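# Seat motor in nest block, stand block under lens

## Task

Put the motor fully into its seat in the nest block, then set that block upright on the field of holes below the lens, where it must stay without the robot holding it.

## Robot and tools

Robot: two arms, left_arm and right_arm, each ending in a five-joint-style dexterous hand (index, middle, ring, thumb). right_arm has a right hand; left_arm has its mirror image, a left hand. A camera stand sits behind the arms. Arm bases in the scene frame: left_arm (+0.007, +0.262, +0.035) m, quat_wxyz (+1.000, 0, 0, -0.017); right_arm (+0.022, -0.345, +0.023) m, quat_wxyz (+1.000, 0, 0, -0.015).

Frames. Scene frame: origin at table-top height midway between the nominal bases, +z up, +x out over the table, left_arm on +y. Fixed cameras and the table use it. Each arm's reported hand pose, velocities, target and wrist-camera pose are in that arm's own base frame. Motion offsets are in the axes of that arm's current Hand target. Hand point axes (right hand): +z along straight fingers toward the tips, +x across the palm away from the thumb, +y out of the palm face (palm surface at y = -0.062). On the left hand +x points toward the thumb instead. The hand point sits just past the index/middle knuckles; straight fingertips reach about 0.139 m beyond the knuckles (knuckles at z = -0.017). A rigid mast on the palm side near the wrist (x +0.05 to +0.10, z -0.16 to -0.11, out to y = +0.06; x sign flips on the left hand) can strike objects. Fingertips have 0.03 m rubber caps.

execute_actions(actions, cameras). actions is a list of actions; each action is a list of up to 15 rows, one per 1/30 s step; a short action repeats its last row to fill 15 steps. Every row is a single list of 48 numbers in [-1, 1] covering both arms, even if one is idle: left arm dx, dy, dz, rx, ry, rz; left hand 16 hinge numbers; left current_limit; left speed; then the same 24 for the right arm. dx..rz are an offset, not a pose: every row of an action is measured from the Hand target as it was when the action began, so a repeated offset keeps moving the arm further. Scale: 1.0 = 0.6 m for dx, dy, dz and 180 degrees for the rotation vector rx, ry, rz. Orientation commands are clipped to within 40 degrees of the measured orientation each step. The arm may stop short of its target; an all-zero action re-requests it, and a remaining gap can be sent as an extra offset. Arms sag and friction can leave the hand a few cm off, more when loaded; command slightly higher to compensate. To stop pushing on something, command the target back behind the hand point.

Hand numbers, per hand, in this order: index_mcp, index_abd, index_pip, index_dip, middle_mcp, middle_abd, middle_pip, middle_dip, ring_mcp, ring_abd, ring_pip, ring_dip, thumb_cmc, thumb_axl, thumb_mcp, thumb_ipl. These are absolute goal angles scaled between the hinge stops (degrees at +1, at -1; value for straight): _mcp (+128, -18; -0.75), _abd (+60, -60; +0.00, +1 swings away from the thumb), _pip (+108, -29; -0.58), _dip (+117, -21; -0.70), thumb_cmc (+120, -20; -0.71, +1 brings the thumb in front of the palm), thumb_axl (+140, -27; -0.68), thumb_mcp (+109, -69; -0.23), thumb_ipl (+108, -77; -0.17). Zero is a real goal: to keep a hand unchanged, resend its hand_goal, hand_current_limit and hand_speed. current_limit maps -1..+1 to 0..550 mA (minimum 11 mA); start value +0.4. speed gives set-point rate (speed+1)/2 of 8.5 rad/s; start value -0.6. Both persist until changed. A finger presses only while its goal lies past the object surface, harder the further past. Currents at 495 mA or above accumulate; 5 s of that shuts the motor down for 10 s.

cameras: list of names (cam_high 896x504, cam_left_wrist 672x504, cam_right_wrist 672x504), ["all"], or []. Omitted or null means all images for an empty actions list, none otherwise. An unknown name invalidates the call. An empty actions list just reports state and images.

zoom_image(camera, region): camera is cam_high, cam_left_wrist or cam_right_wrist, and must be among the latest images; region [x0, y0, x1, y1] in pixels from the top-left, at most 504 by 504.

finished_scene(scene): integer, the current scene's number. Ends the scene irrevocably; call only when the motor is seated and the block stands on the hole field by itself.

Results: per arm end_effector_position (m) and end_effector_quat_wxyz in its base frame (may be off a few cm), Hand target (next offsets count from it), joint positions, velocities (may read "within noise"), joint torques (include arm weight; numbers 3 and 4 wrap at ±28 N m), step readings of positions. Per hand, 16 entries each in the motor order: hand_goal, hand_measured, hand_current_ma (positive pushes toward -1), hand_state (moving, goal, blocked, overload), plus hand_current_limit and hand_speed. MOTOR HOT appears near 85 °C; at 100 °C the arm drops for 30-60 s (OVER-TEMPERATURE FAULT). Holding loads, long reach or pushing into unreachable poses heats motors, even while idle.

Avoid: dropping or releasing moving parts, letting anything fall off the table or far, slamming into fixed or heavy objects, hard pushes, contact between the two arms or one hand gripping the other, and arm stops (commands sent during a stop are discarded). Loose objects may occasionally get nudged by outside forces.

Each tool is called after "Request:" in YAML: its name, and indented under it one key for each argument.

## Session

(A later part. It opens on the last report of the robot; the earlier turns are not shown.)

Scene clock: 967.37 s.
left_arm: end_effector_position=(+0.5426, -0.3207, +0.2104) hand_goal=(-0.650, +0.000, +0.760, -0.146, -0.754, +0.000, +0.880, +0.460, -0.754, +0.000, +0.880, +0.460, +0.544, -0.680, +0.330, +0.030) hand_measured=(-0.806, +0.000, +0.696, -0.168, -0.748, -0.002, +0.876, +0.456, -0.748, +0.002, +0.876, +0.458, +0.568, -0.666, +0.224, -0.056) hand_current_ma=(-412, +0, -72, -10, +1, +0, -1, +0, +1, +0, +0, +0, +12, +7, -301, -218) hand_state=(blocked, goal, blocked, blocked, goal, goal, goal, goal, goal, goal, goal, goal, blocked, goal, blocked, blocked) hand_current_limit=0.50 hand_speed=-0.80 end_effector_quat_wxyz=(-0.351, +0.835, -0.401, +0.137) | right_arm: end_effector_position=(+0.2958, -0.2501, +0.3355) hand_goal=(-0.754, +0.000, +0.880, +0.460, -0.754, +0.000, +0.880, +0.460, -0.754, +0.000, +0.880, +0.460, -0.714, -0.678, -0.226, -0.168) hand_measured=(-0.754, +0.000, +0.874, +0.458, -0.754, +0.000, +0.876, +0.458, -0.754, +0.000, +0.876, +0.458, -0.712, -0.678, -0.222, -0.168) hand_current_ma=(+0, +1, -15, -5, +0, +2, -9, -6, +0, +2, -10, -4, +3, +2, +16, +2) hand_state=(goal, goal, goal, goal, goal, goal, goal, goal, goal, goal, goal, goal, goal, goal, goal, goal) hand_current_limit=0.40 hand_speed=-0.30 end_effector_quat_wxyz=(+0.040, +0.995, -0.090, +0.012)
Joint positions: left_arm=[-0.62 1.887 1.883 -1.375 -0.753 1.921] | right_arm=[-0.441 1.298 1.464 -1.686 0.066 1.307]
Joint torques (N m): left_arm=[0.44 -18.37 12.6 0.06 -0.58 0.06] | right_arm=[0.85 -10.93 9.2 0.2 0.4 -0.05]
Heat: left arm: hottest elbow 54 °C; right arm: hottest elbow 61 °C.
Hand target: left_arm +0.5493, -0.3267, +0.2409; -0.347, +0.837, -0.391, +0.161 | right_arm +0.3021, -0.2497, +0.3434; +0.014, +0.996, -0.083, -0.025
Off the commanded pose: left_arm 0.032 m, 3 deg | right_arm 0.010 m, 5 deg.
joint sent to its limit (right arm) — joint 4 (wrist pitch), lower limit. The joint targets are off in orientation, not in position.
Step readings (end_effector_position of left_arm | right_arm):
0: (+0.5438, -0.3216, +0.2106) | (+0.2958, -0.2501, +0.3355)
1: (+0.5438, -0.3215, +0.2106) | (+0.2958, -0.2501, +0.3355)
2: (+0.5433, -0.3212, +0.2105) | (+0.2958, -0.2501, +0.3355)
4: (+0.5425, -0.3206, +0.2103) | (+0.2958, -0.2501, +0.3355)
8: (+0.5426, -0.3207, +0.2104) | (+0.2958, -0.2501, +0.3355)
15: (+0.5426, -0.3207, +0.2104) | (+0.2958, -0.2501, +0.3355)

Request:
execute_actions:
  actions:
    - [[0,-0.0047,-0.0047,0,0,0,-0.65,0,0.76,-0.145,-0.754,0,0.88,0.46,-0.754,0,0.88,0.46,0.545,-0.68,0.33,0.03,0.5,-0.8,0,0,0,0,0,0,-0.754,0,0.88,0.46,-0.754,0,0.88,0.46,-0.754,0,0.88,0.46,-0.714,-0.678,-0.226,-0.168,0.4,-0.3],[0,-0.0094,-0.0094,0,0,0,-0.65,0,0.76,-0.145,-0.754,0,0.88,0.46,-0.754,0,0.88,0.46,0.545,-0.68,0.33,0.03,0.5,-0.8,0,0,0,0,0,0,-0.754,0,0.88,0.46,-0.754,0,0.88,0.46,-0.754,0,0.88,0.46,-0.714,-0.678,-0.226,-0.168,0.4,-0.3]]
  cameras: ["cam_left_wrist"]

Request:
zoom_image:
  camera: "cam_left_wrist"
  region: [50, 0, 170, 80]

Request:
zoom_image:
  camera: "cam_left_wrist"
  region: [130, 0, 250, 100]

Scene clock: 970.00 s.
left_arm: end_effector_position=(+0.5394, -0.3184, +0.2121) hand_goal=(-0.650, +0.000, +0.760, -0.146, -0.754, +0.000, +0.880, +0.460, -0.754, +0.000, +0.880, +0.460, +0.544, -0.680, +0.330, +0.030) hand_measured=(-0.806, +0.000, +0.696, -0.168, -0.748, -0.002, +0.876, +0.456, -0.748, +0.002, +0.876, +0.458, +0.568, -0.666, +0.224, -0.056) hand_current_ma=(-413, +0, -72, -10, +1, +0, -1, +0, +1, +0, +0, +0, +12, +7, -301, -218) hand_state=(blocked, goal, blocked, blocked, goal, goal, goal, goal, goal, goal, goal, goal, blocked, goal, blocked, blocked) hand_current_limit=0.50 hand_speed=-0.80 end_effector_quat_wxyz=(-0.352, +0.835, -0.403, +0.130) | right_arm: end_effector_position=(+0.2958, -0.2501, +0.3355) hand_goal=(-0.754, +0.000, +0.880, +0.460, -0.754, +0.000, +0.880, +0.460, -0.754, +0.000, +0.880, +0.460, -0.714, -0.678, -0.226, -0.168) hand_measured=(-0.754, +0.000, +0.874, +0.458, -0.754, +0.000, +0.876, +0.458, -0.754, +0.000, +0.876, +0.458, -0.712, -0.678, -0.222, -0.168) hand_current_ma=(+0, +1, -15, -5, +0, +2, -9, -6, +0, +2, -10, -4, +3, +2, +16, +2) hand_state=(goal, goal, goal, goal, goal, goal, goal, goal, goal, goal, goal, goal, goal, goal, goal, goal) hand_current_limit=0.40 hand_speed=-0.30 end_effector_quat_wxyz=(+0.040, +0.995, -0.090, +0.012)
Joint positions: left_arm=[-0.62 1.887 1.889 -1.397 -0.753 1.921] | right_arm=[-0.441 1.298 1.464 -1.686 0.066 1.307]
Joint torques (N m): left_arm=[0.62 -18.26 13.57 0.12 -0.59 0.05] | right_arm=[0.91 -10.93 9.2 0.2 0.4 -0.06]
Heat: left arm: hottest elbow 54 °C; right arm: hottest elbow 61 °C.
Hand target: left_arm +0.5492, -0.3267, +0.2489; -0.347, +0.837, -0.391, +0.161 | right_arm +0.3021, -0.2497, +0.3434; +0.014, +0.996, -0.083, -0.025
Off the commanded pose: left_arm 0.039 m, 4 deg | right_arm 0.010 m, 5 deg.
joint sent to its limit (right arm) — joint 4 (wrist pitch), lower limit. The joint targets are off in orientation, not in position.
Step readings (end_effector_position of left_arm | right_arm):
0: (+0.5426, -0.3207, +0.2104) | (+0.2958, -0.2501, +0.3355)
1: (+0.5426, -0.3206, +0.2106) | (+0.2958, -0.2501, +0.3355)
2: (+0.5420, -0.3202, +0.2113) | (+0.2958, -0.2501, +0.3355)
4: (+0.5405, -0.3192, +0.2117) | (+0.2958, -0.2501, +0.3355)
8: (+0.5395, -0.3185, +0.2121) | (+0.2958, -0.2501, +0.3355)
15: (+0.5394, -0.3184, +0.2121) | (+0.2958, -0.2501, +0.3355)
Images, in order (width x height): cam_left_wrist 672x504.

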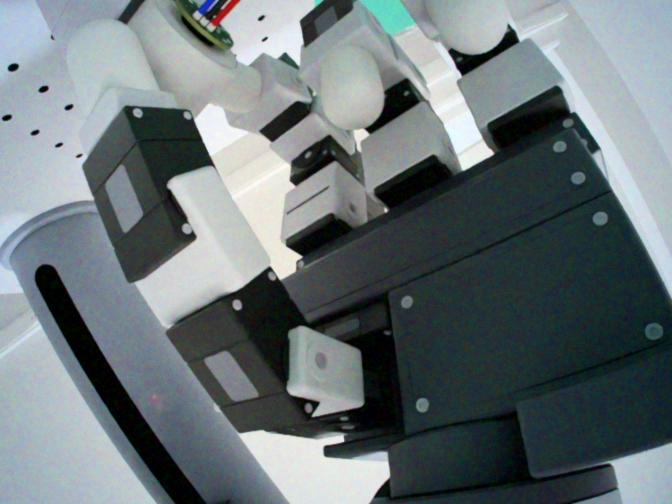

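Scaled by 4.200 from the camera's 672x504 image, which has a finer 960x720 frame.

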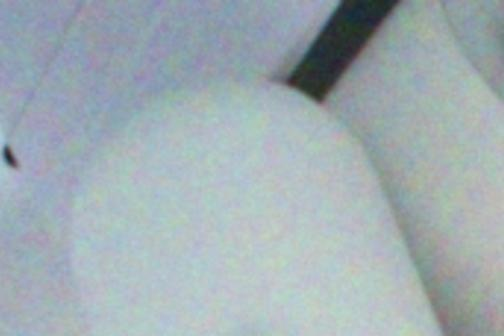

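Scaled by 4.200 from the camera's 672x504 image, which has a finer 960x720 frame.

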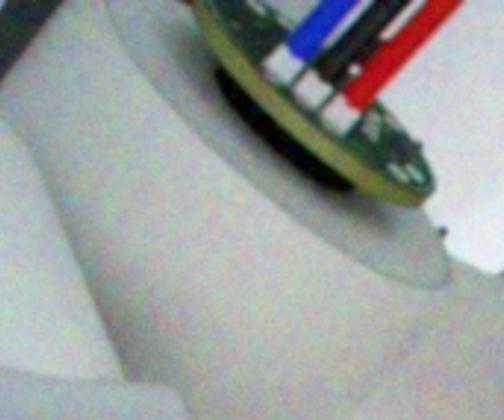

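Request:
execute_actions:
  actions:
    - [[0,-0.0047,-0.0047,0,0,0,-0.65,0,0.76,-0.145,-0.754,0,0.88,0.46,-0.754,0,0.88,0.46,0.545,-0.68,0.33,0.03,0.5,-0.8,0,0,0,0,0,0,-0.754,0,0.88,0.46,-0.754,0,0.88,0.46,-0.754,0,0.88,0.46,-0.714,-0.678,-0.226,-0.168,0.4,-0.3],[0,-0.0094,-0.0094,0,0,0,-0.65,0,0.76,-0.145,-0.754,0,0.88,0.46,-0.754,0,0.88,0.46,0.545,-0.68,0.33,0.03,0.5,-0.8,0,0,0,0,0,0,-0.754,0,0.88,0.46,-0.754,0,0.88,0.46,-0.754,0,0.88,0.46,-0.714,-0.678,-0.226,-0.168,0.4,-0.3]]
  cameras: ["cam_left_wrist", "cam_high"]

Request:
zoom_image:
  camera: "cam_left_wrist"
  region: [50, 0, 170, 80]

Request:
zoom_image:
  camera: "cam_left_wrist"
  region: [130, 0, 250, 100]

Request:
zoom_image:
  camera: "cam_high"
  region: [380, 180, 470, 260]

Scene clock: 973.50 s.
left_arm: end_effector_position=(+0.5382, -0.3175, +0.2203) hand_goal=(-0.650, +0.000, +0.760, -0.146, -0.754, +0.000, +0.880, +0.460, -0.754, +0.000, +0.880, +0.460, +0.544, -0.680, +0.330, +0.030) hand_measured=(-0.806, +0.000, +0.696, -0.168, -0.748, -0.002, +0.876, +0.456, -0.748, +0.002, +0.876, +0.458, +0.568, -0.666, +0.224, -0.056) hand_current_ma=(-412, +0, -73, -11, +1, +0, -1, +0, +1, +0, +0, +0, +12, +7, -301, -218) hand_state=(blocked, goal, blocked, blocked, goal, goal, goal, goal, goal, goal, goal, goal, blocked, goal, blocked, blocked) hand_current_limit=0.50 hand_speed=-0.80 end_effector_quat_wxyz=(-0.352, +0.834, -0.404, +0.128) | right_arm: end_effector_position=(+0.2958, -0.2501, +0.3355) hand_goal=(-0.754, +0.000, +0.880, +0.460, -0.754, +0.000, +0.880, +0.460, -0.754, +0.000, +0.880, +0.460, -0.714, -0.678, -0.226, -0.168) hand_measured=(-0.754, +0.000, +0.874, +0.458, -0.754, +0.000, +0.876, +0.458, -0.754, +0.000, +0.876, +0.458, -0.712, -0.678, -0.222, -0.168) hand_current_ma=(+0, +1, -15, -5, +0, +2, -9, -6, +0, +2, -10, -4, +3, +2, +16, +2) hand_state=(goal, goal, goal, goal, goal, goal, goal, goal, goal, goal, goal, goal, goal, goal, goal, goal) hand_current_limit=0.40 hand_speed=-0.30 end_effector_quat_wxyz=(+0.040, +0.995, -0.090, +0.012)
Joint positions: left_arm=[-0.62 1.887 1.911 -1.424 -0.753 1.921] | right_arm=[-0.441 1.298 1.464 -1.686 0.066 1.307]
Joint torques (N m): left_arm=[0.56 -18.32 13.76 0.31 -0.58 0.05] | right_arm=[0.91 -10.87 9.22 0.2 0.4 -0.06]
Heat: left arm: hottest elbow 54 °C; right arm: hottest elbow 61 °C.
Hand target: left_arm +0.5493, -0.3267, +0.2570; -0.347, +0.837, -0.391, +0.161 | right_arm +0.3021, -0.2497, +0.3434; +0.014, +0.996, -0.083, -0.025
Off the commanded pose: left_arm 0.039 m, 4 deg | right_arm 0.010 m, 5 deg.
joint sent to its limit (right arm) — joint 4 (wrist pitch), lower limit. The joint targets are off in orientation, not in position.
Step readings (end_effector_position of left_arm | right_arm):
0: (+0.5394, -0.3184, +0.2121) | (+0.2958, -0.2501, +0.3355)
1: (+0.5394, -0.3184, +0.2125) | (+0.2958, -0.2501, +0.3355)
2: (+0.5389, -0.3180, +0.2133) | (+0.2958, -0.2501, +0.3355)
4: (+0.5379, -0.3173, +0.2150) | (+0.2958, -0.2501, +0.3355)
8: (+0.5382, -0.3175, +0.2193) | (+0.2958, -0.2501, +0.3355)
15: (+0.5383, -0.3176, +0.2203) | (+0.2958, -0.2501, +0.3355)
Images, in order (width x height): cam_high 896x504, cam_left_wrist 672x504.

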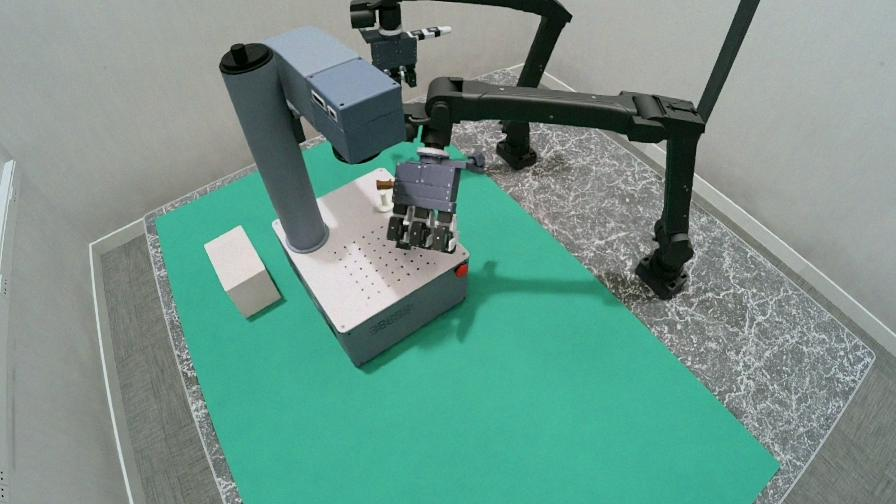

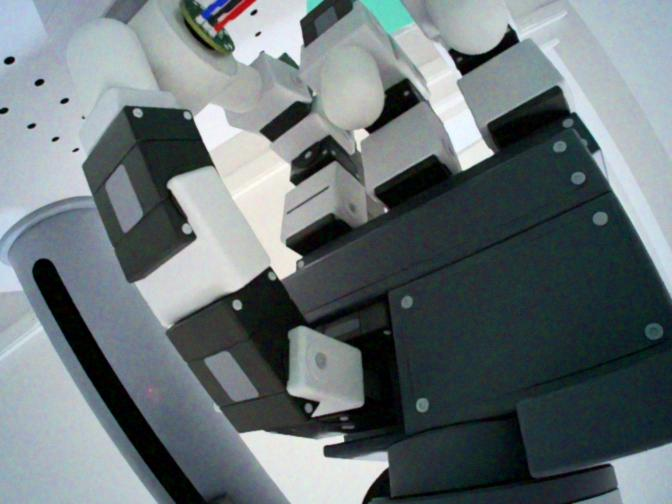

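Scaled by 4.200 from the camera's 672x504 image, which has a finer 960x720 frame.

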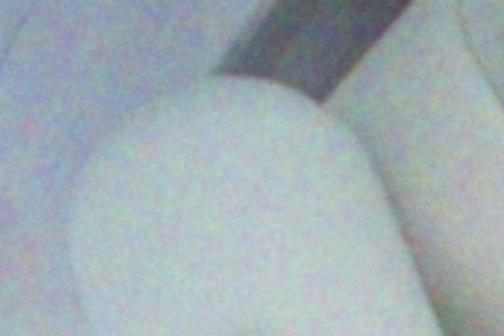

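Scaled by 4.200 from the camera's 672x504 image, which has a finer 960x720 frame.

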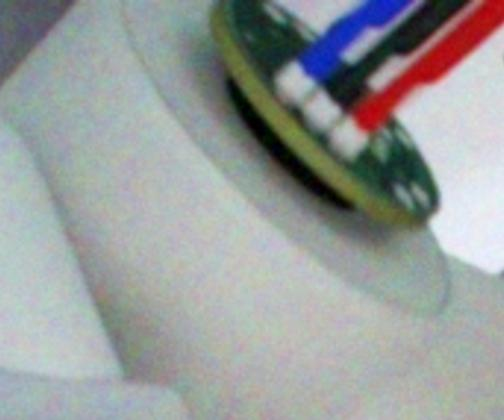

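Scaled by 5.600 from the camera's 896x504 image, which has a finer 1280x720 frame.

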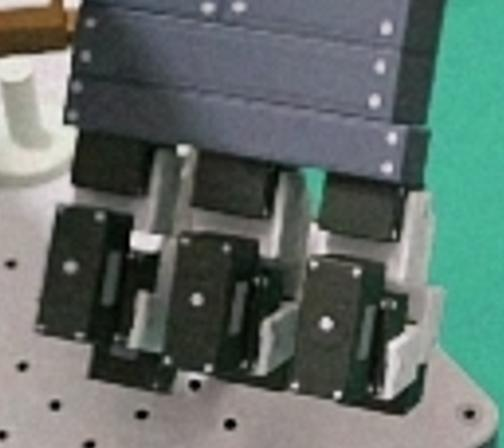

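Request:
zoom_image:
  camera: "cam_left_wrist"
  region: [0, 0, 110, 60]

Request:
zoom_image:
  camera: "cam_high"
  region: [380, 200, 480, 260]

Scaled by 4.582 from the camera's 672x504 image, which has a finer 960x720 frame.

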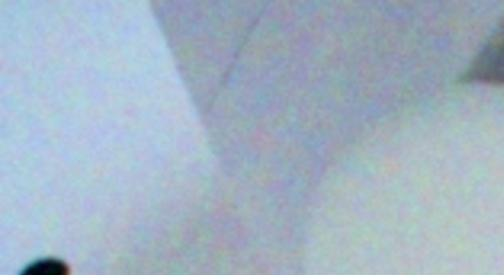

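Scaled by 5.040 from the camera's 896x504 image, which has a finer 1280x720 frame.

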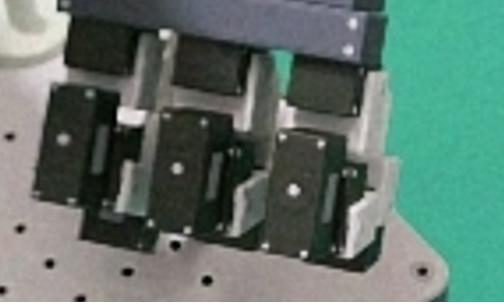

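Request:
execute_actions:
  actions:
    - [[0,-0.01,-0.01,0,0,0,-0.65,0,0.76,-0.145,-0.754,0,0.88,0.46,-0.754,0,0.88,0.46,0.545,-0.68,0.33,0.03,0.5,-0.8,0,0,0,0,0,0,-0.754,0,0.88,0.46,-0.754,0,0.88,0.46,-0.754,0,0.88,0.46,-0.714,-0.678,-0.226,-0.168,0.4,-0.3],[0,-0.02,-0.02,0,0,0,-0.65,0,0.76,-0.145,-0.754,0,0.88,0.46,-0.754,0,0.88,0.46,0.545,-0.68,0.33,0.03,0.5,-0.8,0,0,0,0,0,0,-0.754,0,0.88,0.46,-0.754,0,0.88,0.46,-0.754,0,0.88,0.46,-0.714,-0.678,-0.226,-0.168,0.4,-0.3]]
  cameras: ["cam_left_wrist"]

Request:
zoom_image:
  camera: "cam_left_wrist"
  region: [0, 0, 150, 100]

Request:
zoom_image:
  camera: "cam_left_wrist"
  region: [130, 0, 250, 100]

Scene clock: 984.83 s.
left_arm: end_effector_position=(+0.5397, -0.3187, +0.2428) hand_goal=(-0.650, +0.000, +0.760, -0.146, -0.754, +0.000, +0.880, +0.460, -0.754, +0.000, +0.880, +0.460, +0.544, -0.680, +0.330, +0.030) hand_measured=(-0.806, +0.000, +0.696, -0.168, -0.748, -0.002, +0.876, +0.456, -0.748, +0.002, +0.876, +0.458, +0.568, -0.666, +0.224, -0.056) hand_current_ma=(-413, +0, -73, -11, +1, +0, -1, +0, +1, +0, +0, +0, +12, +7, -301, -218) hand_state=(blocked, goal, blocked, blocked, goal, goal, goal, goal, goal, goal, goal, goal, blocked, goal, blocked, blocked) hand_current_limit=0.50 hand_speed=-0.80 end_effector_quat_wxyz=(-0.351, +0.835, -0.402, +0.133) | right_arm: end_effector_position=(+0.2958, -0.2501, +0.3355) hand_goal=(-0.754, +0.000, +0.880, +0.460, -0.754, +0.000, +0.880, +0.460, -0.754, +0.000, +0.880, +0.460, -0.714, -0.678, -0.226, -0.168) hand_measured=(-0.754, +0.000, +0.874, +0.458, -0.754, +0.000, +0.876, +0.458, -0.754, +0.000, +0.876, +0.458, -0.712, -0.678, -0.222, -0.168) hand_current_ma=(+0, +1, -15, -5, +0, +2, -9, -6, +0, +2, -10, -4, +3, +2, +16, +2) hand_state=(goal, goal, goal, goal, goal, goal, goal, goal, goal, goal, goal, goal, goal, goal, goal, goal) hand_current_limit=0.40 hand_speed=-0.30 end_effector_quat_wxyz=(+0.040, +0.995, -0.090, +0.012)
Joint positions: left_arm=[-0.62 1.888 1.971 -1.473 -0.752 1.921] | right_arm=[-0.441 1.298 1.464 -1.686 0.066 1.307]
Joint torques (N m): left_arm=[0.56 -17.73 13.48 0.36 -0.61 0.06] | right_arm=[0.85 -10.99 9.21 0.18 0.4 -0.06]
Heat: left arm: hottest elbow 54 °C; right arm: hottest elbow 61 °C.
Hand target: left_arm +0.5494, -0.3267, +0.2738; -0.347, +0.837, -0.391, +0.161 | right_arm +0.3021, -0.2497, +0.3434; +0.014, +0.996, -0.083, -0.025
Off the commanded pose: left_arm 0.034 m, 4 deg | right_arm 0.010 m, 5 deg.
joint sent to its limit (right arm) — joint 4 (wrist pitch), lower limit. The joint targets are off in orientation, not in position.
Step readings (end_effector_position of left_arm | right_arm):
0: (+0.5382, -0.3175, +0.2203) | (+0.2958, -0.2501, +0.3355)
1: (+0.5379, -0.3173, +0.2209) | (+0.2958, -0.2501, +0.3355)
2: (+0.5372, -0.3169, +0.2225) | (+0.2958, -0.2501, +0.3355)
4: (+0.5360, -0.3161, +0.2271) | (+0.2958, -0.2501, +0.3355)
8: (+0.5393, -0.3183, +0.2392) | (+0.2958, -0.2501, +0.3355)
15: (+0.5398, -0.3188, +0.2428) | (+0.2958, -0.2501, +0.3355)
Images, in order (width x height): cam_left_wrist 672x504.

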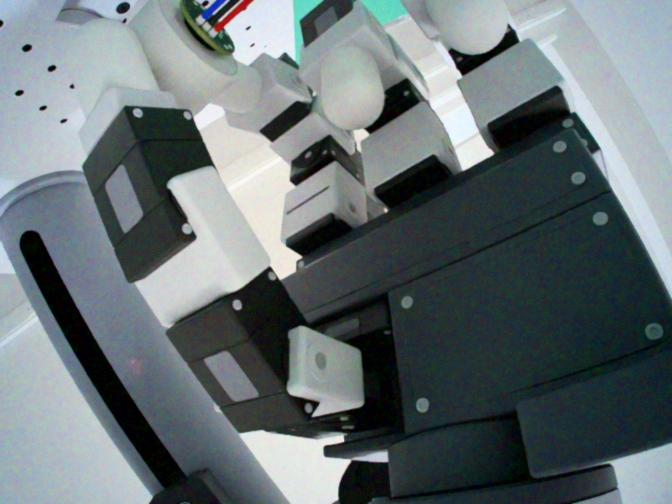

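Scaled by 3.360 from the camera's 672x504 image, which has a finer 960x720 frame.

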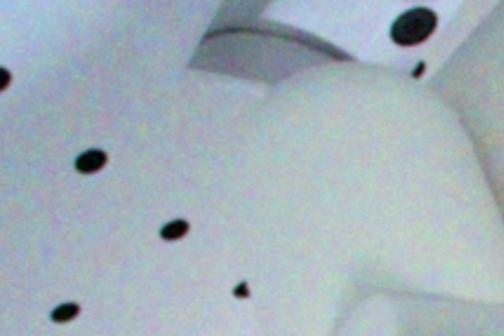

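Scaled by 4.200 from the camera's 672x504 image, which has a finer 960x720 frame.

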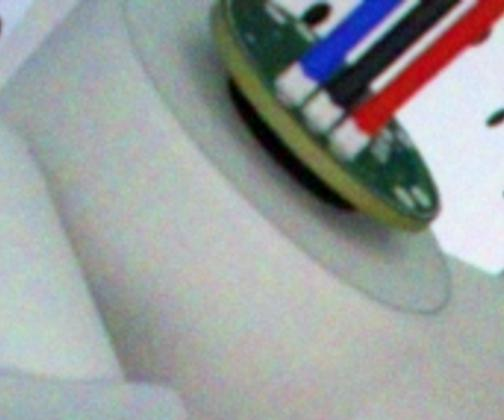

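Request:
zoom_image:
  camera: "cam_left_wrist"
  region: [50, 0, 150, 40]

Scaled by 5.040 from the camera's 672x504 image, which has a finer 960x720 frame.

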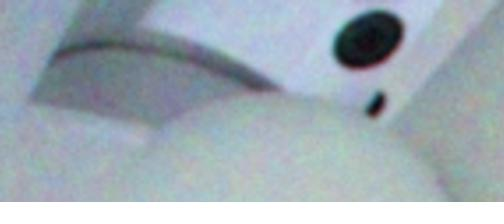

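Request:
execute_actions:
  actions:
    - [[0,-0.01,-0.01,0,0,0,-0.65,0,0.76,-0.145,-0.754,0,0.88,0.46,-0.754,0,0.88,0.46,0.545,-0.68,0.33,0.03,0.5,-0.8,0,0,0,0,0,0,-0.754,0,0.88,0.46,-0.754,0,0.88,0.46,-0.754,0,0.88,0.46,-0.714,-0.678,-0.226,-0.168,0.4,-0.3],[0,-0.02,-0.02,0,0,0,-0.65,0,0.76,-0.145,-0.754,0,0.88,0.46,-0.754,0,0.88,0.46,0.545,-0.68,0.33,0.03,0.5,-0.8,0,0,0,0,0,0,-0.754,0,0.88,0.46,-0.754,0,0.88,0.46,-0.754,0,0.88,0.46,-0.714,-0.678,-0.226,-0.168,0.4,-0.3]]
  cameras: ["cam_left_wrist"]

Request:
zoom_image:
  camera: "cam_left_wrist"
  region: [0, 0, 150, 100]

Scene clock: 991.40 s.
left_arm: end_effector_position=(+0.5402, -0.3191, +0.2636) hand_goal=(-0.650, +0.000, +0.760, -0.146, -0.754, +0.000, +0.880, +0.460, -0.754, +0.000, +0.880, +0.460, +0.544, -0.680, +0.330, +0.030) hand_measured=(-0.806, +0.000, +0.696, -0.168, -0.748, -0.002, +0.876, +0.456, -0.748, +0.002, +0.876, +0.458, +0.568, -0.666, +0.224, -0.056) hand_current_ma=(-412, +0, -73, -11, +1, +0, -1, +0, +1, +0, +0, +0, +12, +7, -301, -218) hand_state=(blocked, goal, blocked, blocked, goal, goal, goal, goal, goal, goal, goal, goal, blocked, goal, blocked, blocked) hand_current_limit=0.50 hand_speed=-0.80 end_effector_quat_wxyz=(-0.351, +0.835, -0.401, +0.135) | right_arm: end_effector_position=(+0.2958, -0.2501, +0.3355) hand_goal=(-0.754, +0.000, +0.880, +0.460, -0.754, +0.000, +0.880, +0.460, -0.754, +0.000, +0.880, +0.460, -0.714, -0.678, -0.226, -0.168) hand_measured=(-0.754, +0.000, +0.874, +0.458, -0.754, +0.000, +0.876, +0.458, -0.754, +0.000, +0.876, +0.458, -0.712, -0.678, -0.222, -0.168) hand_current_ma=(+0, +1, -15, -5, +0, +2, -9, -6, +0, +2, -10, -4, +3, +2, +16, +2) hand_state=(goal, goal, goal, goal, goal, goal, goal, goal, goal, goal, goal, goal, goal, goal, goal, goal) hand_current_limit=0.40 hand_speed=-0.30 end_effector_quat_wxyz=(+0.040, +0.995, -0.090, +0.012)
Joint positions: left_arm=[-0.62 1.893 2.031 -1.523 -0.752 1.921] | right_arm=[-0.441 1.298 1.464 -1.686 0.066 1.307]
Joint torques (N m): left_arm=[0.5 -17.26 13.46 0.29 -0.62 0.06] | right_arm=[0.97 -10.93 9.22 0.18 0.4 -0.06]
Heat: left arm: hottest elbow 55 °C; right arm: hottest elbow 61 °C.
Hand target: left_arm +0.5494, -0.3268, +0.2908; -0.347, +0.837, -0.391, +0.161 | right_arm +0.3021, -0.2497, +0.3434; +0.014, +0.996, -0.083, -0.025
Off the commanded pose: left_arm 0.030 m, 3 deg | right_arm 0.010 m, 5 deg.
joint sent to its limit (right arm) — joint 4 (wrist pitch), lower limit. The joint targets are off in orientation, not in position.
Step readings (end_effector_position of left_arm | right_arm):
0: (+0.5397, -0.3187, +0.2428) | (+0.2958, -0.2501, +0.3355)
1: (+0.5395, -0.3186, +0.2435) | (+0.2958, -0.2501, +0.3355)
2: (+0.5387, -0.3180, +0.2448) | (+0.2958, -0.2501, +0.3355)
4: (+0.5377, -0.3173, +0.2491) | (+0.2958, -0.2501, +0.3355)
8: (+0.5398, -0.3188, +0.2598) | (+0.2958, -0.2501, +0.3355)
15: (+0.5403, -0.3192, +0.2636) | (+0.2958, -0.2501, +0.3355)
Images, in order (width x height): cam_left_wrist 672x504.

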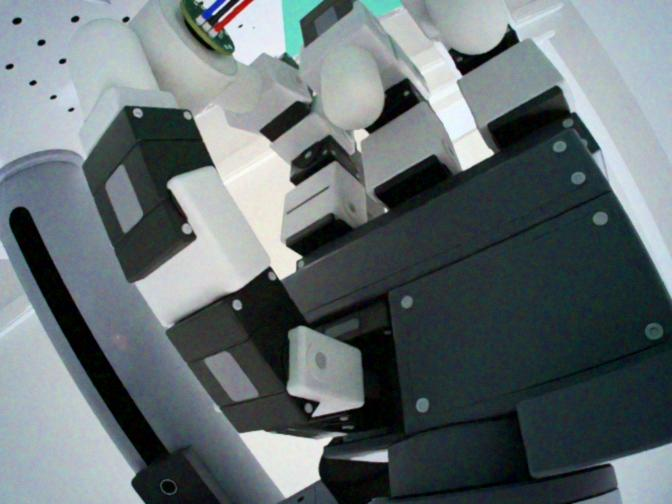

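Scaled by 3.360 from the camera's 672x504 image, which has a finer 960x720 frame.

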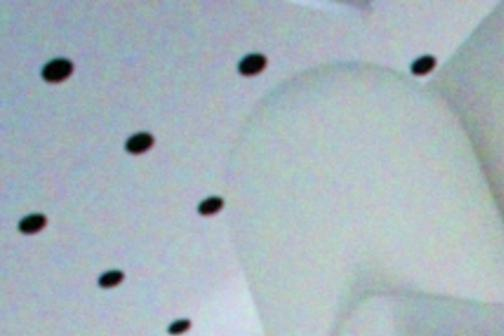

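Request:
execute_actions:
  actions:
    - [[0,-0.015,-0.015,0,0,0,-0.65,0,0.76,-0.145,-0.754,0,0.88,0.46,-0.754,0,0.88,0.46,0.545,-0.68,0.33,0.03,0.5,-0.8,0,0,0,0,0,0,-0.754,0,0.88,0.46,-0.754,0,0.88,0.46,-0.754,0,0.88,0.46,-0.714,-0.678,-0.226,-0.168,0.4,-0.3],[0,-0.03,-0.03,0,0,0,-0.65,0,0.76,-0.145,-0.754,0,0.88,0.46,-0.754,0,0.88,0.46,0.545,-0.68,0.33,0.03,0.5,-0.8,0,0,0,0,0,0,-0.754,0,0.88,0.46,-0.754,0,0.88,0.46,-0.754,0,0.88,0.46,-0.714,-0.678,-0.226,-0.168,0.4,-0.3],[0,-0.05,-0.05,0,0,0,-0.65,0,0.76,-0.145,-0.754,0,0.88,0.46,-0.754,0,0.88,0.46,0.545,-0.68,0.33,0.03,0.5,-0.8,0,0,0,0,0,0,-0.754,0,0.88,0.46,-0.754,0,0.88,0.46,-0.754,0,0.88,0.46,-0.714,-0.678,-0.226,-0.168,0.4,-0.3]]
    - [[0,-0.015,-0.015,0,0,0,-0.65,0,0.76,-0.145,-0.754,0,0.88,0.46,-0.754,0,0.88,0.46,0.545,-0.68,0.33,0.03,0.5,-0.8,0,0,0,0,0,0,-0.754,0,0.88,0.46,-0.754,0,0.88,0.46,-0.754,0,0.88,0.46,-0.714,-0.678,-0.226,-0.168,0.4,-0.3],[0,-0.03,-0.03,0,0,0,-0.65,0,0.76,-0.145,-0.754,0,0.88,0.46,-0.754,0,0.88,0.46,0.545,-0.68,0.33,0.03,0.5,-0.8,0,0,0,0,0,0,-0.754,0,0.88,0.46,-0.754,0,0.88,0.46,-0.754,0,0.88,0.46,-0.714,-0.678,-0.226,-0.168,0.4,-0.3],[0,-0.05,-0.05,0,0,0,-0.65,0,0.76,-0.145,-0.754,0,0.88,0.46,-0.754,0,0.88,0.46,0.545,-0.68,0.33,0.03,0.5,-0.8,0,0,0,0,0,0,-0.754,0,0.88,0.46,-0.754,0,0.88,0.46,-0.754,0,0.88,0.46,-0.714,-0.678,-0.226,-0.168,0.4,-0.3]]
  cameras: ["cam_high"]

Request:
zoom_image:
  camera: "cam_high"
  region: [390, 200, 450, 250]

Scene clock: 995.63 s.
left_arm: end_effector_position=(+0.5448, -0.3234, +0.3387) hand_goal=(-0.650, +0.000, +0.760, -0.146, -0.754, +0.000, +0.880, +0.460, -0.754, +0.000, +0.880, +0.460, +0.544, -0.680, +0.330, +0.030) hand_measured=(-0.806, +0.000, +0.696, -0.170, -0.748, -0.002, +0.876, +0.456, -0.748, +0.002, +0.876, +0.458, +0.568, -0.666, +0.224, -0.056) hand_current_ma=(-412, +0, -74, -11, +1, +0, -1, +0, +1, +0, +0, +0, +12, +7, -301, -218) hand_state=(blocked, goal, blocked, blocked, goal, goal, goal, goal, goal, goal, goal, goal, blocked, goal, blocked, blocked) hand_current_limit=0.50 hand_speed=-0.80 end_effector_quat_wxyz=(-0.346, +0.829, -0.410, +0.156) | right_arm: end_effector_position=(+0.2958, -0.2501, +0.3355) hand_goal=(-0.754, +0.000, +0.880, +0.460, -0.754, +0.000, +0.880, +0.460, -0.754, +0.000, +0.880, +0.460, -0.714, -0.678, -0.226, -0.168) hand_measured=(-0.754, +0.000, +0.874, +0.458, -0.754, +0.000, +0.876, +0.458, -0.754, +0.000, +0.876, +0.458, -0.712, -0.678, -0.222, -0.168) hand_current_ma=(+0, +1, -15, -5, +0, +2, -9, -6, +0, +2, -10, -4, +3, +2, +16, +2) hand_state=(goal, goal, goal, goal, goal, goal, goal, goal, goal, goal, goal, goal, goal, goal, goal, goal) hand_current_limit=0.40 hand_speed=-0.30 end_effector_quat_wxyz=(+0.040, +0.995, -0.090, +0.012)
Joint positions: left_arm=[-0.62 1.936 2.296 -1.68 -0.746 1.967] | right_arm=[-0.441 1.298 1.464 -1.686 0.066 1.307]
Joint torques (N m): left_arm=[0.62 -18.26 13.44 0.68 -0.65 0.08] | right_arm=[0.85 -10.93 9.21 0.18 0.4 -0.06]
Heat: left arm: hottest elbow 56 °C; right arm: hottest elbow 61 °C.
Hand target: left_arm +0.5495, -0.3269, +0.3756; -0.347, +0.837, -0.391, +0.161 | right_arm +0.3021, -0.2497, +0.3434; +0.014, +0.996, -0.083, -0.025
Off the commanded pose: left_arm 0.038 m, 2 deg | right_arm 0.010 m, 5 deg.
joint sent to its limit (left arm) — joint 4 (wrist pitch), lower limit. The joint targets are off in orientation, not in position.
joint sent to its limit (right arm) — joint 4 (wrist pitch), lower limit. The joint targets are off in orientation, not in position.
Step readings (end_effector_position of left_arm | right_arm):
0: (+0.5402, -0.3191, +0.2636) | (+0.2958, -0.2501, +0.3355)
1: (+0.5399, -0.3189, +0.2644) | (+0.2958, -0.2501, +0.3355)
2: (+0.5390, -0.3184, +0.2664) | (+0.2958, -0.2501, +0.3355)
4: (+0.5382, -0.3179, +0.2746) | (+0.2958, -0.2501, +0.3355)
8: (+0.5418, -0.3205, +0.3001) | (+0.2958, -0.2501, +0.3355)
15: (+0.5424, -0.3209, +0.3180) | (+0.2958, -0.2501, +0.3355)
16: (+0.5421, -0.3207, +0.3182) | (+0.2958, -0.2501, +0.3355)
17: (+0.5420, -0.3206, +0.3186) | (+0.2958, -0.2501, +0.3355)
19: (+0.5434, -0.3220, +0.3226) | (+0.2958, -0.2501, +0.3355)
23: (+0.5466, -0.3242, +0.3372) | (+0.2958, -0.2501, +0.3355)
30: (+0.5448, -0.3234, +0.3387) | (+0.2958, -0.2501, +0.3355)
Images, in order (width x height): cam_high 896x504.

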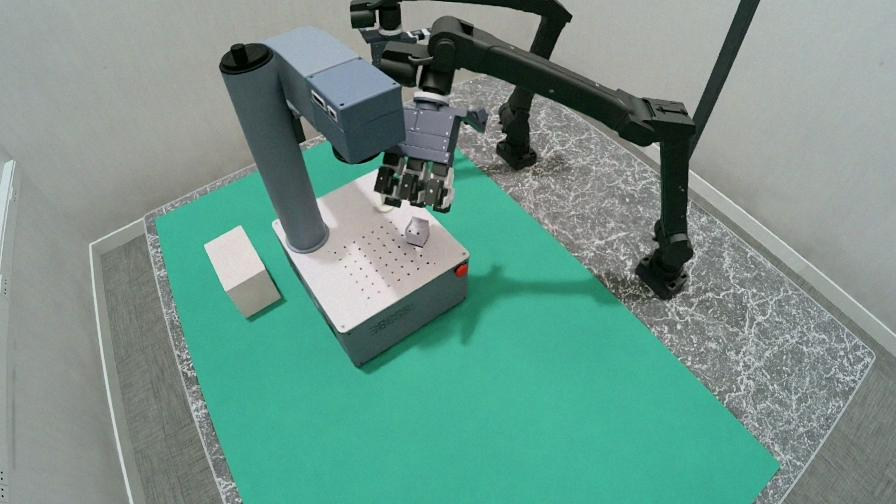

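Scaled by 8.400 from the camera's 896x504 image, which has a finer 1280x720 frame.

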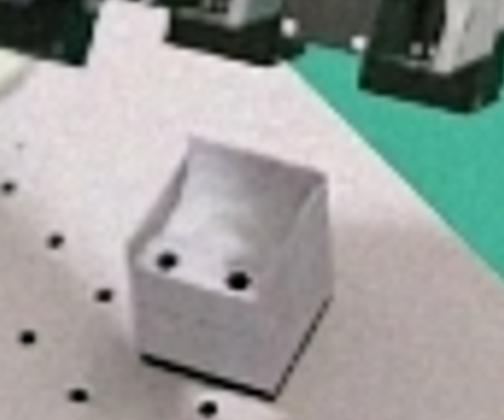

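Request:
zoom_image:
  camera: "cam_high"
  region: [403, 213, 433, 250]

Scaled by 13.622 from the camera's 896x504 image, which has a finer 1280x720 frame.

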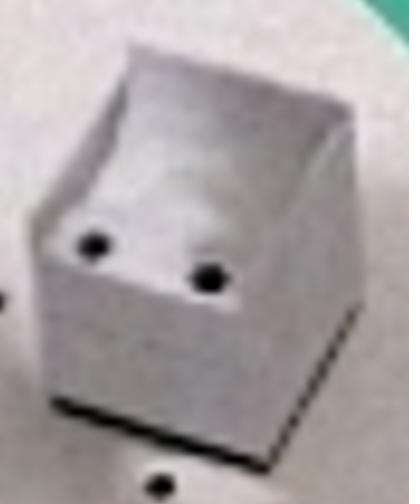

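Request:
zoom_image:
  camera: "cam_high"
  region: [370, 150, 470, 215]

Request:
zoom_image:
  camera: "cam_left_wrist"
  region: [150, 0, 250, 80]

Scaled by 5.040 from the camera's 896x504 image, which has a finer 1280x720 frame.

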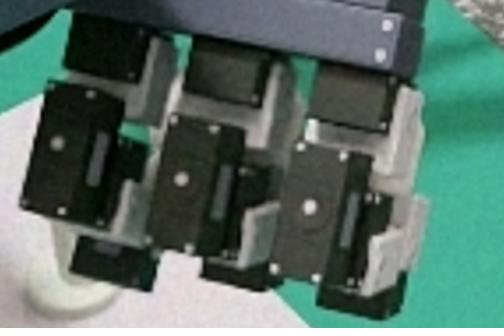

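This scene's latest camera images include none from cam_left_wrist. They are from: cam_high. cam_left_wrist's image comes with the result of a call that names it in "cameras".

Request:
execute_actions:
  actions:
    - [[0.0004,0.0172,0.0169,0,0,0,-0.65,0,0.76,-0.145,-0.754,0,0.88,0.46,-0.754,0,0.88,0.46,0.545,-0.68,0.33,0.03,0.5,-0.8,0,0,0,0,0,0,-0.754,0,0.88,0.46,-0.754,0,0.88,0.46,-0.754,0,0.88,0.46,-0.714,-0.678,-0.226,-0.168,0.4,-0.3],[0.0008,0.0344,0.0337,0,0,0,-0.65,0,0.76,-0.145,-0.754,0,0.88,0.46,-0.754,0,0.88,0.46,0.545,-0.68,0.33,0.03,0.5,-0.8,0,0,0,0,0,0,-0.754,0,0.88,0.46,-0.754,0,0.88,0.46,-0.754,0,0.88,0.46,-0.714,-0.678,-0.226,-0.168,0.4,-0.3],[0.0012,0.0516,0.0506,0,0,0,-0.65,0,0.76,-0.145,-0.754,0,0.88,0.46,-0.754,0,0.88,0.46,0.545,-0.68,0.33,0.03,0.5,-0.8,0,0,0,0,0,0,-0.754,0,0.88,0.46,-0.754,0,0.88,0.46,-0.754,0,0.88,0.46,-0.714,-0.678,-0.226,-0.168,0.4,-0.3]]
    - [[0.0004,0.0172,0.0169,0,0,0,-0.65,0,0.76,-0.145,-0.754,0,0.88,0.46,-0.754,0,0.88,0.46,0.545,-0.68,0.33,0.03,0.5,-0.8,0,0,0,0,0,0,-0.754,0,0.88,0.46,-0.754,0,0.88,0.46,-0.754,0,0.88,0.46,-0.714,-0.678,-0.226,-0.168,0.4,-0.3],[0.0008,0.0344,0.0337,0,0,0,-0.65,0,0.76,-0.145,-0.754,0,0.88,0.46,-0.754,0,0.88,0.46,0.545,-0.68,0.33,0.03,0.5,-0.8,0,0,0,0,0,0,-0.754,0,0.88,0.46,-0.754,0,0.88,0.46,-0.754,0,0.88,0.46,-0.714,-0.678,-0.226,-0.168,0.4,-0.3],[0.0012,0.0516,0.0506,0,0,0,-0.65,0,0.76,-0.145,-0.754,0,0.88,0.46,-0.754,0,0.88,0.46,0.545,-0.68,0.33,0.03,0.5,-0.8,0,0,0,0,0,0,-0.754,0,0.88,0.46,-0.754,0,0.88,0.46,-0.754,0,0.88,0.46,-0.714,-0.678,-0.226,-0.168,0.4,-0.3]]
  cameras: ["cam_left_wrist"]

Scene clock: 1047.97 s.
left_arm: end_effector_position=(+0.5443, -0.3222, +0.2555) hand_goal=(-0.650, +0.000, +0.760, -0.146, -0.754, +0.000, +0.880, +0.460, -0.754, +0.000, +0.880, +0.460, +0.544, -0.680, +0.330, +0.030) hand_measured=(-0.806, +0.000, +0.696, -0.170, -0.748, -0.002, +0.876, +0.456, -0.748, +0.002, +0.876, +0.458, +0.568, -0.666, +0.224, -0.056) hand_current_ma=(-412, +0, -74, -11, +1, +0, -1, +0, +1, +0, +0, +0, +12, +7, -301, -218) hand_state=(blocked, goal, blocked, blocked, goal, goal, goal, goal, goal, goal, goal, goal, blocked, goal, blocked, blocked) hand_current_limit=0.50 hand_speed=-0.80 end_effector_quat_wxyz=(-0.353, +0.833, -0.408, +0.122) | right_arm: end_effector_position=(+0.2958, -0.2501, +0.3355) hand_goal=(-0.754, +0.000, +0.880, +0.460, -0.754, +0.000, +0.880, +0.460, -0.754, +0.000, +0.880, +0.460, -0.714, -0.678, -0.226, -0.168) hand_measured=(-0.754, +0.000, +0.874, +0.458, -0.754, +0.000, +0.876, +0.458, -0.754, +0.000, +0.876, +0.458, -0.712, -0.678, -0.222, -0.168) hand_current_ma=(+0, +1, -15, -5, +0, +2, -9, -6, +0, +2, -10, -4, +3, +2, +16, +2) hand_state=(goal, goal, goal, goal, goal, goal, goal, goal, goal, goal, goal, goal, goal, goal, goal, goal) hand_current_limit=0.40 hand_speed=-0.30 end_effector_quat_wxyz=(+0.040, +0.995, -0.090, +0.012)
Joint positions: left_arm=[-0.62 1.93 2.07 -1.551 -0.751 1.924] | right_arm=[-0.441 1.298 1.464 -1.686 0.066 1.307]
Joint torques (N m): left_arm=[0.38 -19.9 10.69 1.25 -0.66 -0.01] | right_arm=[0.91 -10.93 9.21 0.21 0.41 -0.06]
Heat: left arm: hottest elbow 62 °C; right arm: hottest elbow 61 °C.
Hand target: left_arm +0.5496, -0.3284, +0.2891; -0.347, +0.837, -0.391, +0.161 | right_arm +0.3021, -0.2497, +0.3434; +0.014, +0.996, -0.083, -0.025
Off the commanded pose: left_arm 0.034 m, 5 deg | right_arm 0.010 m, 5 deg.
joint sent to its limit (right arm) — joint 4 (wrist pitch), lower limit. The joint targets are off in orientation, not in position.
Step readings (end_effector_position of left_arm | right_arm):
0: (+0.5448, -0.3234, +0.3387) | (+0.2958, -0.2501, +0.3355)
1: (+0.5448, -0.3234, +0.3387) | (+0.2958, -0.2501, +0.3355)
2: (+0.5449, -0.3235, +0.3387) | (+0.2958, -0.2501, +0.3355)
4: (+0.5452, -0.3230, +0.3358) | (+0.2958, -0.2501, +0.3355)
8: (+0.5453, -0.3230, +0.3266) | (+0.2958, -0.2501, +0.3355)
15: (+0.5465, -0.3239, +0.3205) | (+0.2958, -0.2501, +0.3355)
16: (+0.5471, -0.3241, +0.3181) | (+0.2958, -0.2501, +0.3355)
17: (+0.5477, -0.3240, +0.3148) | (+0.2958, -0.2501, +0.3355)
19: (+0.5472, -0.3234, +0.2987) | (+0.2958, -0.2501, +0.3355)
23: (+0.5431, -0.3213, +0.2639) | (+0.2958, -0.2501, +0.3355)
30: (+0.5442, -0.3221, +0.2555) | (+0.2958, -0.2501, +0.3355)
Images, in order (width x height): cam_left_wrist 672x504.

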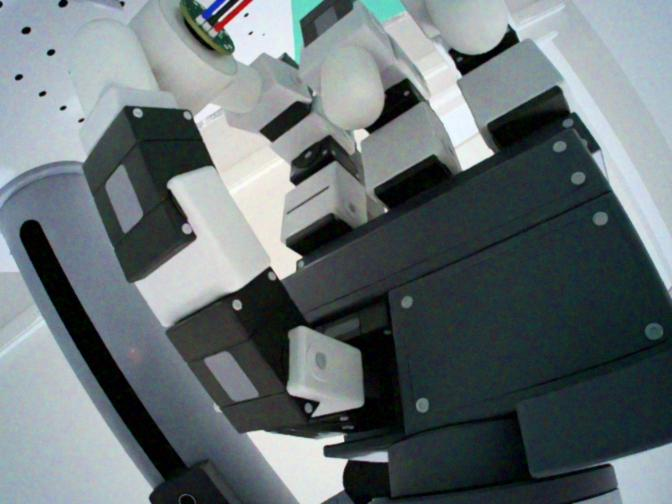

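Request:
execute_actions:
  actions:
    - [[0,0.01,0.01,0,0,0,-0.65,0,0.76,-0.145,-0.754,0,0.88,0.46,-0.754,0,0.88,0.46,0.545,-0.68,0.33,0.03,0.5,-0.8,0,0,0,0,0,0,-0.754,0,0.88,0.46,-0.754,0,0.88,0.46,-0.754,0,0.88,0.46,-0.714,-0.678,-0.226,-0.168,0.4,-0.3],[0,0.02,0.02,0,0,0,-0.65,0,0.76,-0.145,-0.754,0,0.88,0.46,-0.754,0,0.88,0.46,0.545,-0.68,0.33,0.03,0.5,-0.8,0,0,0,0,0,0,-0.754,0,0.88,0.46,-0.754,0,0.88,0.46,-0.754,0,0.88,0.46,-0.714,-0.678,-0.226,-0.168,0.4,-0.3]]
  cameras: ["cam_left_wrist"]

Request:
zoom_image:
  camera: "cam_left_wrist"
  region: [50, 0, 150, 40]

Request:
zoom_image:
  camera: "cam_left_wrist"
  region: [130, 0, 250, 100]

Scene clock: 1051.17 s.
left_arm: end_effector_position=(+0.5459, -0.3232, +0.2386) hand_goal=(-0.650, +0.000, +0.760, -0.146, -0.754, +0.000, +0.880, +0.460, -0.754, +0.000, +0.880, +0.460, +0.544, -0.680, +0.330, +0.030) hand_measured=(-0.806, +0.000, +0.696, -0.170, -0.748, -0.002, +0.876, +0.456, -0.748, +0.002, +0.876, +0.458, +0.568, -0.666, +0.224, -0.056) hand_current_ma=(-413, +0, -74, -11, +1, +0, -1, +0, +1, +0, +0, +0, +12, +7, -301, -218) hand_state=(blocked, goal, blocked, blocked, goal, goal, goal, goal, goal, goal, goal, goal, blocked, goal, blocked, blocked) hand_current_limit=0.50 hand_speed=-0.80 end_effector_quat_wxyz=(-0.353, +0.834, -0.407, +0.123) | right_arm: end_effector_position=(+0.2958, -0.2501, +0.3355) hand_goal=(-0.754, +0.000, +0.880, +0.460, -0.754, +0.000, +0.880, +0.460, -0.754, +0.000, +0.880, +0.460, -0.714, -0.678, -0.226, -0.168) hand_measured=(-0.754, +0.000, +0.874, +0.458, -0.754, +0.000, +0.876, +0.458, -0.754, +0.000, +0.876, +0.458, -0.712, -0.678, -0.222, -0.168) hand_current_ma=(+0, +1, -15, -5, +0, +2, -9, -6, +0, +2, -10, -4, +3, +2, +16, +2) hand_state=(goal, goal, goal, goal, goal, goal, goal, goal, goal, goal, goal, goal, goal, goal, goal, goal) hand_current_limit=0.40 hand_speed=-0.30 end_effector_quat_wxyz=(+0.040, +0.995, -0.090, +0.012)
Joint positions: left_arm=[-0.62 1.927 2.02 -1.502 -0.752 1.924] | right_arm=[-0.441 1.298 1.464 -1.686 0.066 1.307]
Joint torques (N m): left_arm=[0.26 -20.66 10.09 1.25 -0.63 -0.01] | right_arm=[0.79 -10.93 9.2 0.18 0.4 -0.05]
Heat: left arm: hottest elbow 61 °C; right arm: hottest elbow 61 °C.
Hand target: left_arm +0.5496, -0.3284, +0.2721; -0.347, +0.837, -0.391, +0.161 | right_arm +0.3021, -0.2497, +0.3434; +0.014, +0.996, -0.083, -0.025
Off the commanded pose: left_arm 0.034 m, 5 deg | right_arm 0.010 m, 5 deg.
joint sent to its limit (right arm) — joint 4 (wrist pitch), lower limit. The joint targets are off in orientation, not in position.
Step readings (end_effector_position of left_arm | right_arm):
0: (+0.5443, -0.3222, +0.2555) | (+0.2958, -0.2501, +0.3355)
1: (+0.5447, -0.3225, +0.2549) | (+0.2958, -0.2501, +0.3355)
2: (+0.5457, -0.3231, +0.2533) | (+0.2958, -0.2501, +0.3355)
4: (+0.5473, -0.3243, +0.2487) | (+0.2958, -0.2501, +0.3355)
8: (+0.5456, -0.3231, +0.2396) | (+0.2958, -0.2501, +0.3355)
15: (+0.5459, -0.3232, +0.2386) | (+0.2958, -0.2501, +0.3355)
Images, in order (width x height): cam_left_wrist 672x504.

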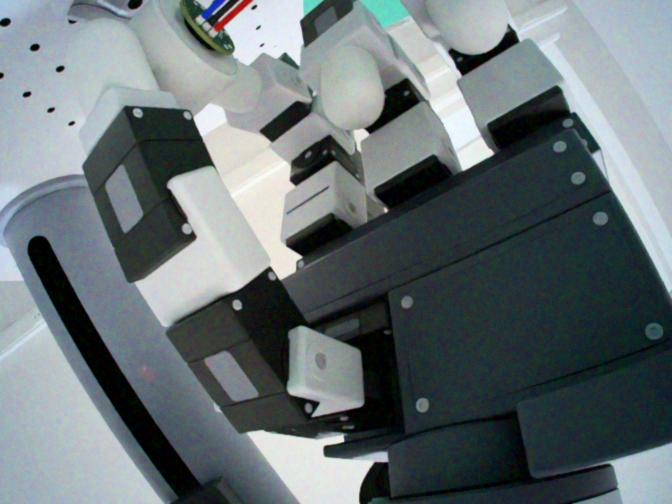

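Scaled by 5.040 from the camera's 672x504 image, which has a finer 960x720 frame.

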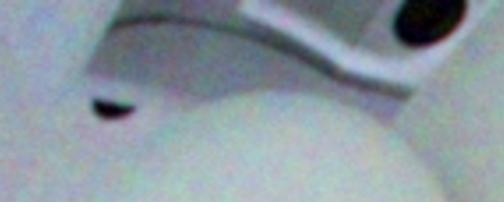

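Scaled by 4.200 from the camera's 672x504 image, which has a finer 960x720 frame.

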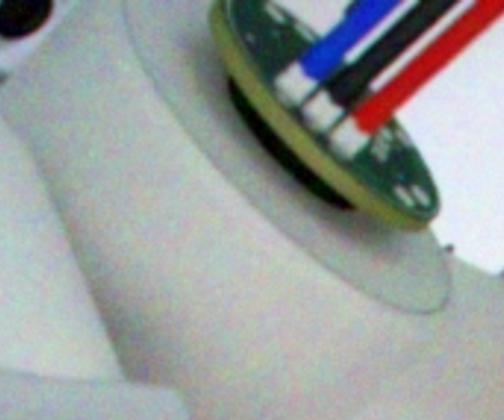

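Request:
execute_actions:
  actions:
    - [[-0.0007,0.0067,0.0075,0,0,0,-0.65,0,0.76,-0.145,-0.754,0,0.88,0.46,-0.754,0,0.88,0.46,0.545,-0.68,0.33,0.03,0.5,-0.8,0,0,0,0,0,0,-0.754,0,0.88,0.46,-0.754,0,0.88,0.46,-0.754,0,0.88,0.46,-0.714,-0.678,-0.226,-0.168,0.4,-0.3],[-0.0014,0.0133,0.015,0,0,0,-0.65,0,0.76,-0.145,-0.754,0,0.88,0.46,-0.754,0,0.88,0.46,0.545,-0.68,0.33,0.03,0.5,-0.8,0,0,0,0,0,0,-0.754,0,0.88,0.46,-0.754,0,0.88,0.46,-0.754,0,0.88,0.46,-0.714,-0.678,-0.226,-0.168,0.4,-0.3]]
  cameras: ["cam_left_wrist"]

Request:
zoom_image:
  camera: "cam_left_wrist"
  region: [50, 0, 150, 40]

Request:
zoom_image:
  camera: "cam_left_wrist"
  region: [0, 0, 110, 60]

Scene clock: 1060.47 s.
left_arm: end_effector_position=(+0.5453, -0.3228, +0.2241) hand_goal=(-0.650, +0.000, +0.760, -0.146, -0.754, +0.000, +0.880, +0.460, -0.754, +0.000, +0.880, +0.460, +0.544, -0.680, +0.330, +0.030) hand_measured=(-0.806, +0.000, +0.696, -0.170, -0.748, -0.002, +0.876, +0.456, -0.748, +0.002, +0.876, +0.458, +0.568, -0.666, +0.224, -0.056) hand_current_ma=(-413, +0, -74, -11, +1, +0, -1, +0, +1, +0, +0, +0, +12, +7, -301, -218) hand_state=(blocked, goal, blocked, blocked, goal, goal, goal, goal, goal, goal, goal, goal, blocked, goal, blocked, blocked) hand_current_limit=0.50 hand_speed=-0.80 end_effector_quat_wxyz=(-0.353, +0.833, -0.408, +0.122) | right_arm: end_effector_position=(+0.2958, -0.2501, +0.3355) hand_goal=(-0.754, +0.000, +0.880, +0.460, -0.754, +0.000, +0.880, +0.460, -0.754, +0.000, +0.880, +0.460, -0.714, -0.678, -0.226, -0.168) hand_measured=(-0.754, +0.000, +0.874, +0.458, -0.754, +0.000, +0.876, +0.458, -0.754, +0.000, +0.876, +0.458, -0.712, -0.678, -0.222, -0.168) hand_current_ma=(+0, +1, -15, -5, +0, +2, -9, -6, +0, +2, -10, -4, +3, +2, +16, +2) hand_state=(goal, goal, goal, goal, goal, goal, goal, goal, goal, goal, goal, goal, goal, goal, goal, goal) hand_current_limit=0.40 hand_speed=-0.30 end_effector_quat_wxyz=(+0.040, +0.995, -0.090, +0.012)
Joint positions: left_arm=[-0.62 1.924 1.977 -1.465 -0.752 1.924] | right_arm=[-0.441 1.298 1.464 -1.686 0.066 1.307]
Joint torques (N m): left_arm=[0.32 -20.84 10.11 1.29 -0.63 0.01] | right_arm=[0.85 -10.93 9.2 0.2 0.4 -0.05]
Heat: left arm: hottest elbow 59 °C; right arm: hottest elbow 61 °C.
Hand target: left_arm +0.5495, -0.3273, +0.2600; -0.347, +0.837, -0.391, +0.161 | right_arm +0.3021, -0.2497, +0.3434; +0.014, +0.996, -0.083, -0.025
Off the commanded pose: left_arm 0.037 m, 5 deg | right_arm 0.010 m, 5 deg.
joint sent to its limit (right arm) — joint 4 (wrist pitch), lower limit. The joint targets are off in orientation, not in position.
Step readings (end_effector_position of left_arm | right_arm):
0: (+0.5459, -0.3232, +0.2386) | (+0.2958, -0.2501, +0.3355)
1: (+0.5460, -0.3233, +0.2378) | (+0.2958, -0.2501, +0.3355)
2: (+0.5466, -0.3238, +0.2367) | (+0.2958, -0.2501, +0.3355)
4: (+0.5471, -0.3241, +0.2325) | (+0.2958, -0.2501, +0.3355)
8: (+0.5451, -0.3227, +0.2249) | (+0.2958, -0.2501, +0.3355)
15: (+0.5453, -0.3228, +0.2241) | (+0.2958, -0.2501, +0.3355)
Images, in order (width x height): cam_left_wrist 672x504.

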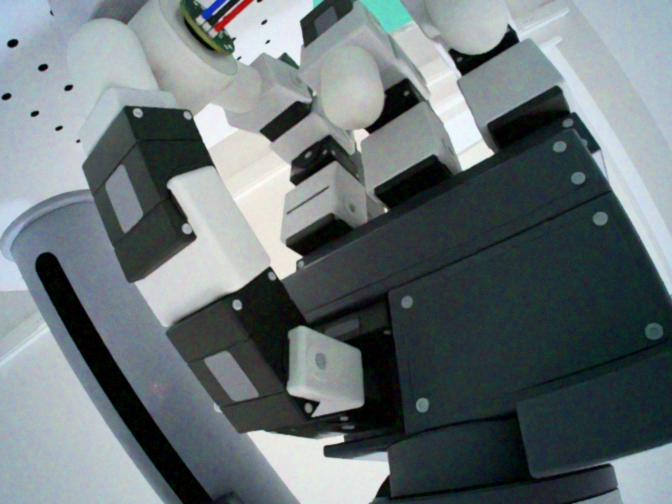

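Scaled by 5.040 from the camera's 672x504 image, which has a finer 960x720 frame.

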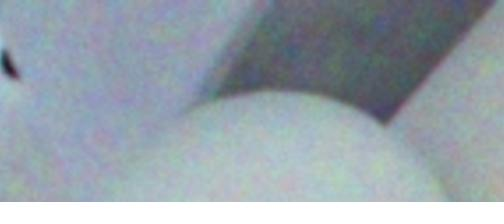

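Scaled by 4.582 from the camera's 672x504 image, which has a finer 960x720 frame.

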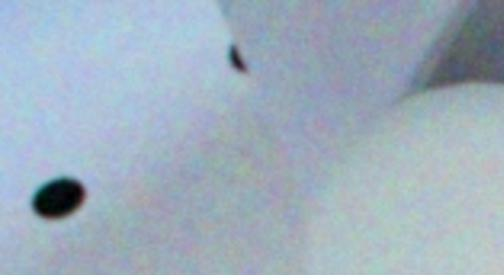

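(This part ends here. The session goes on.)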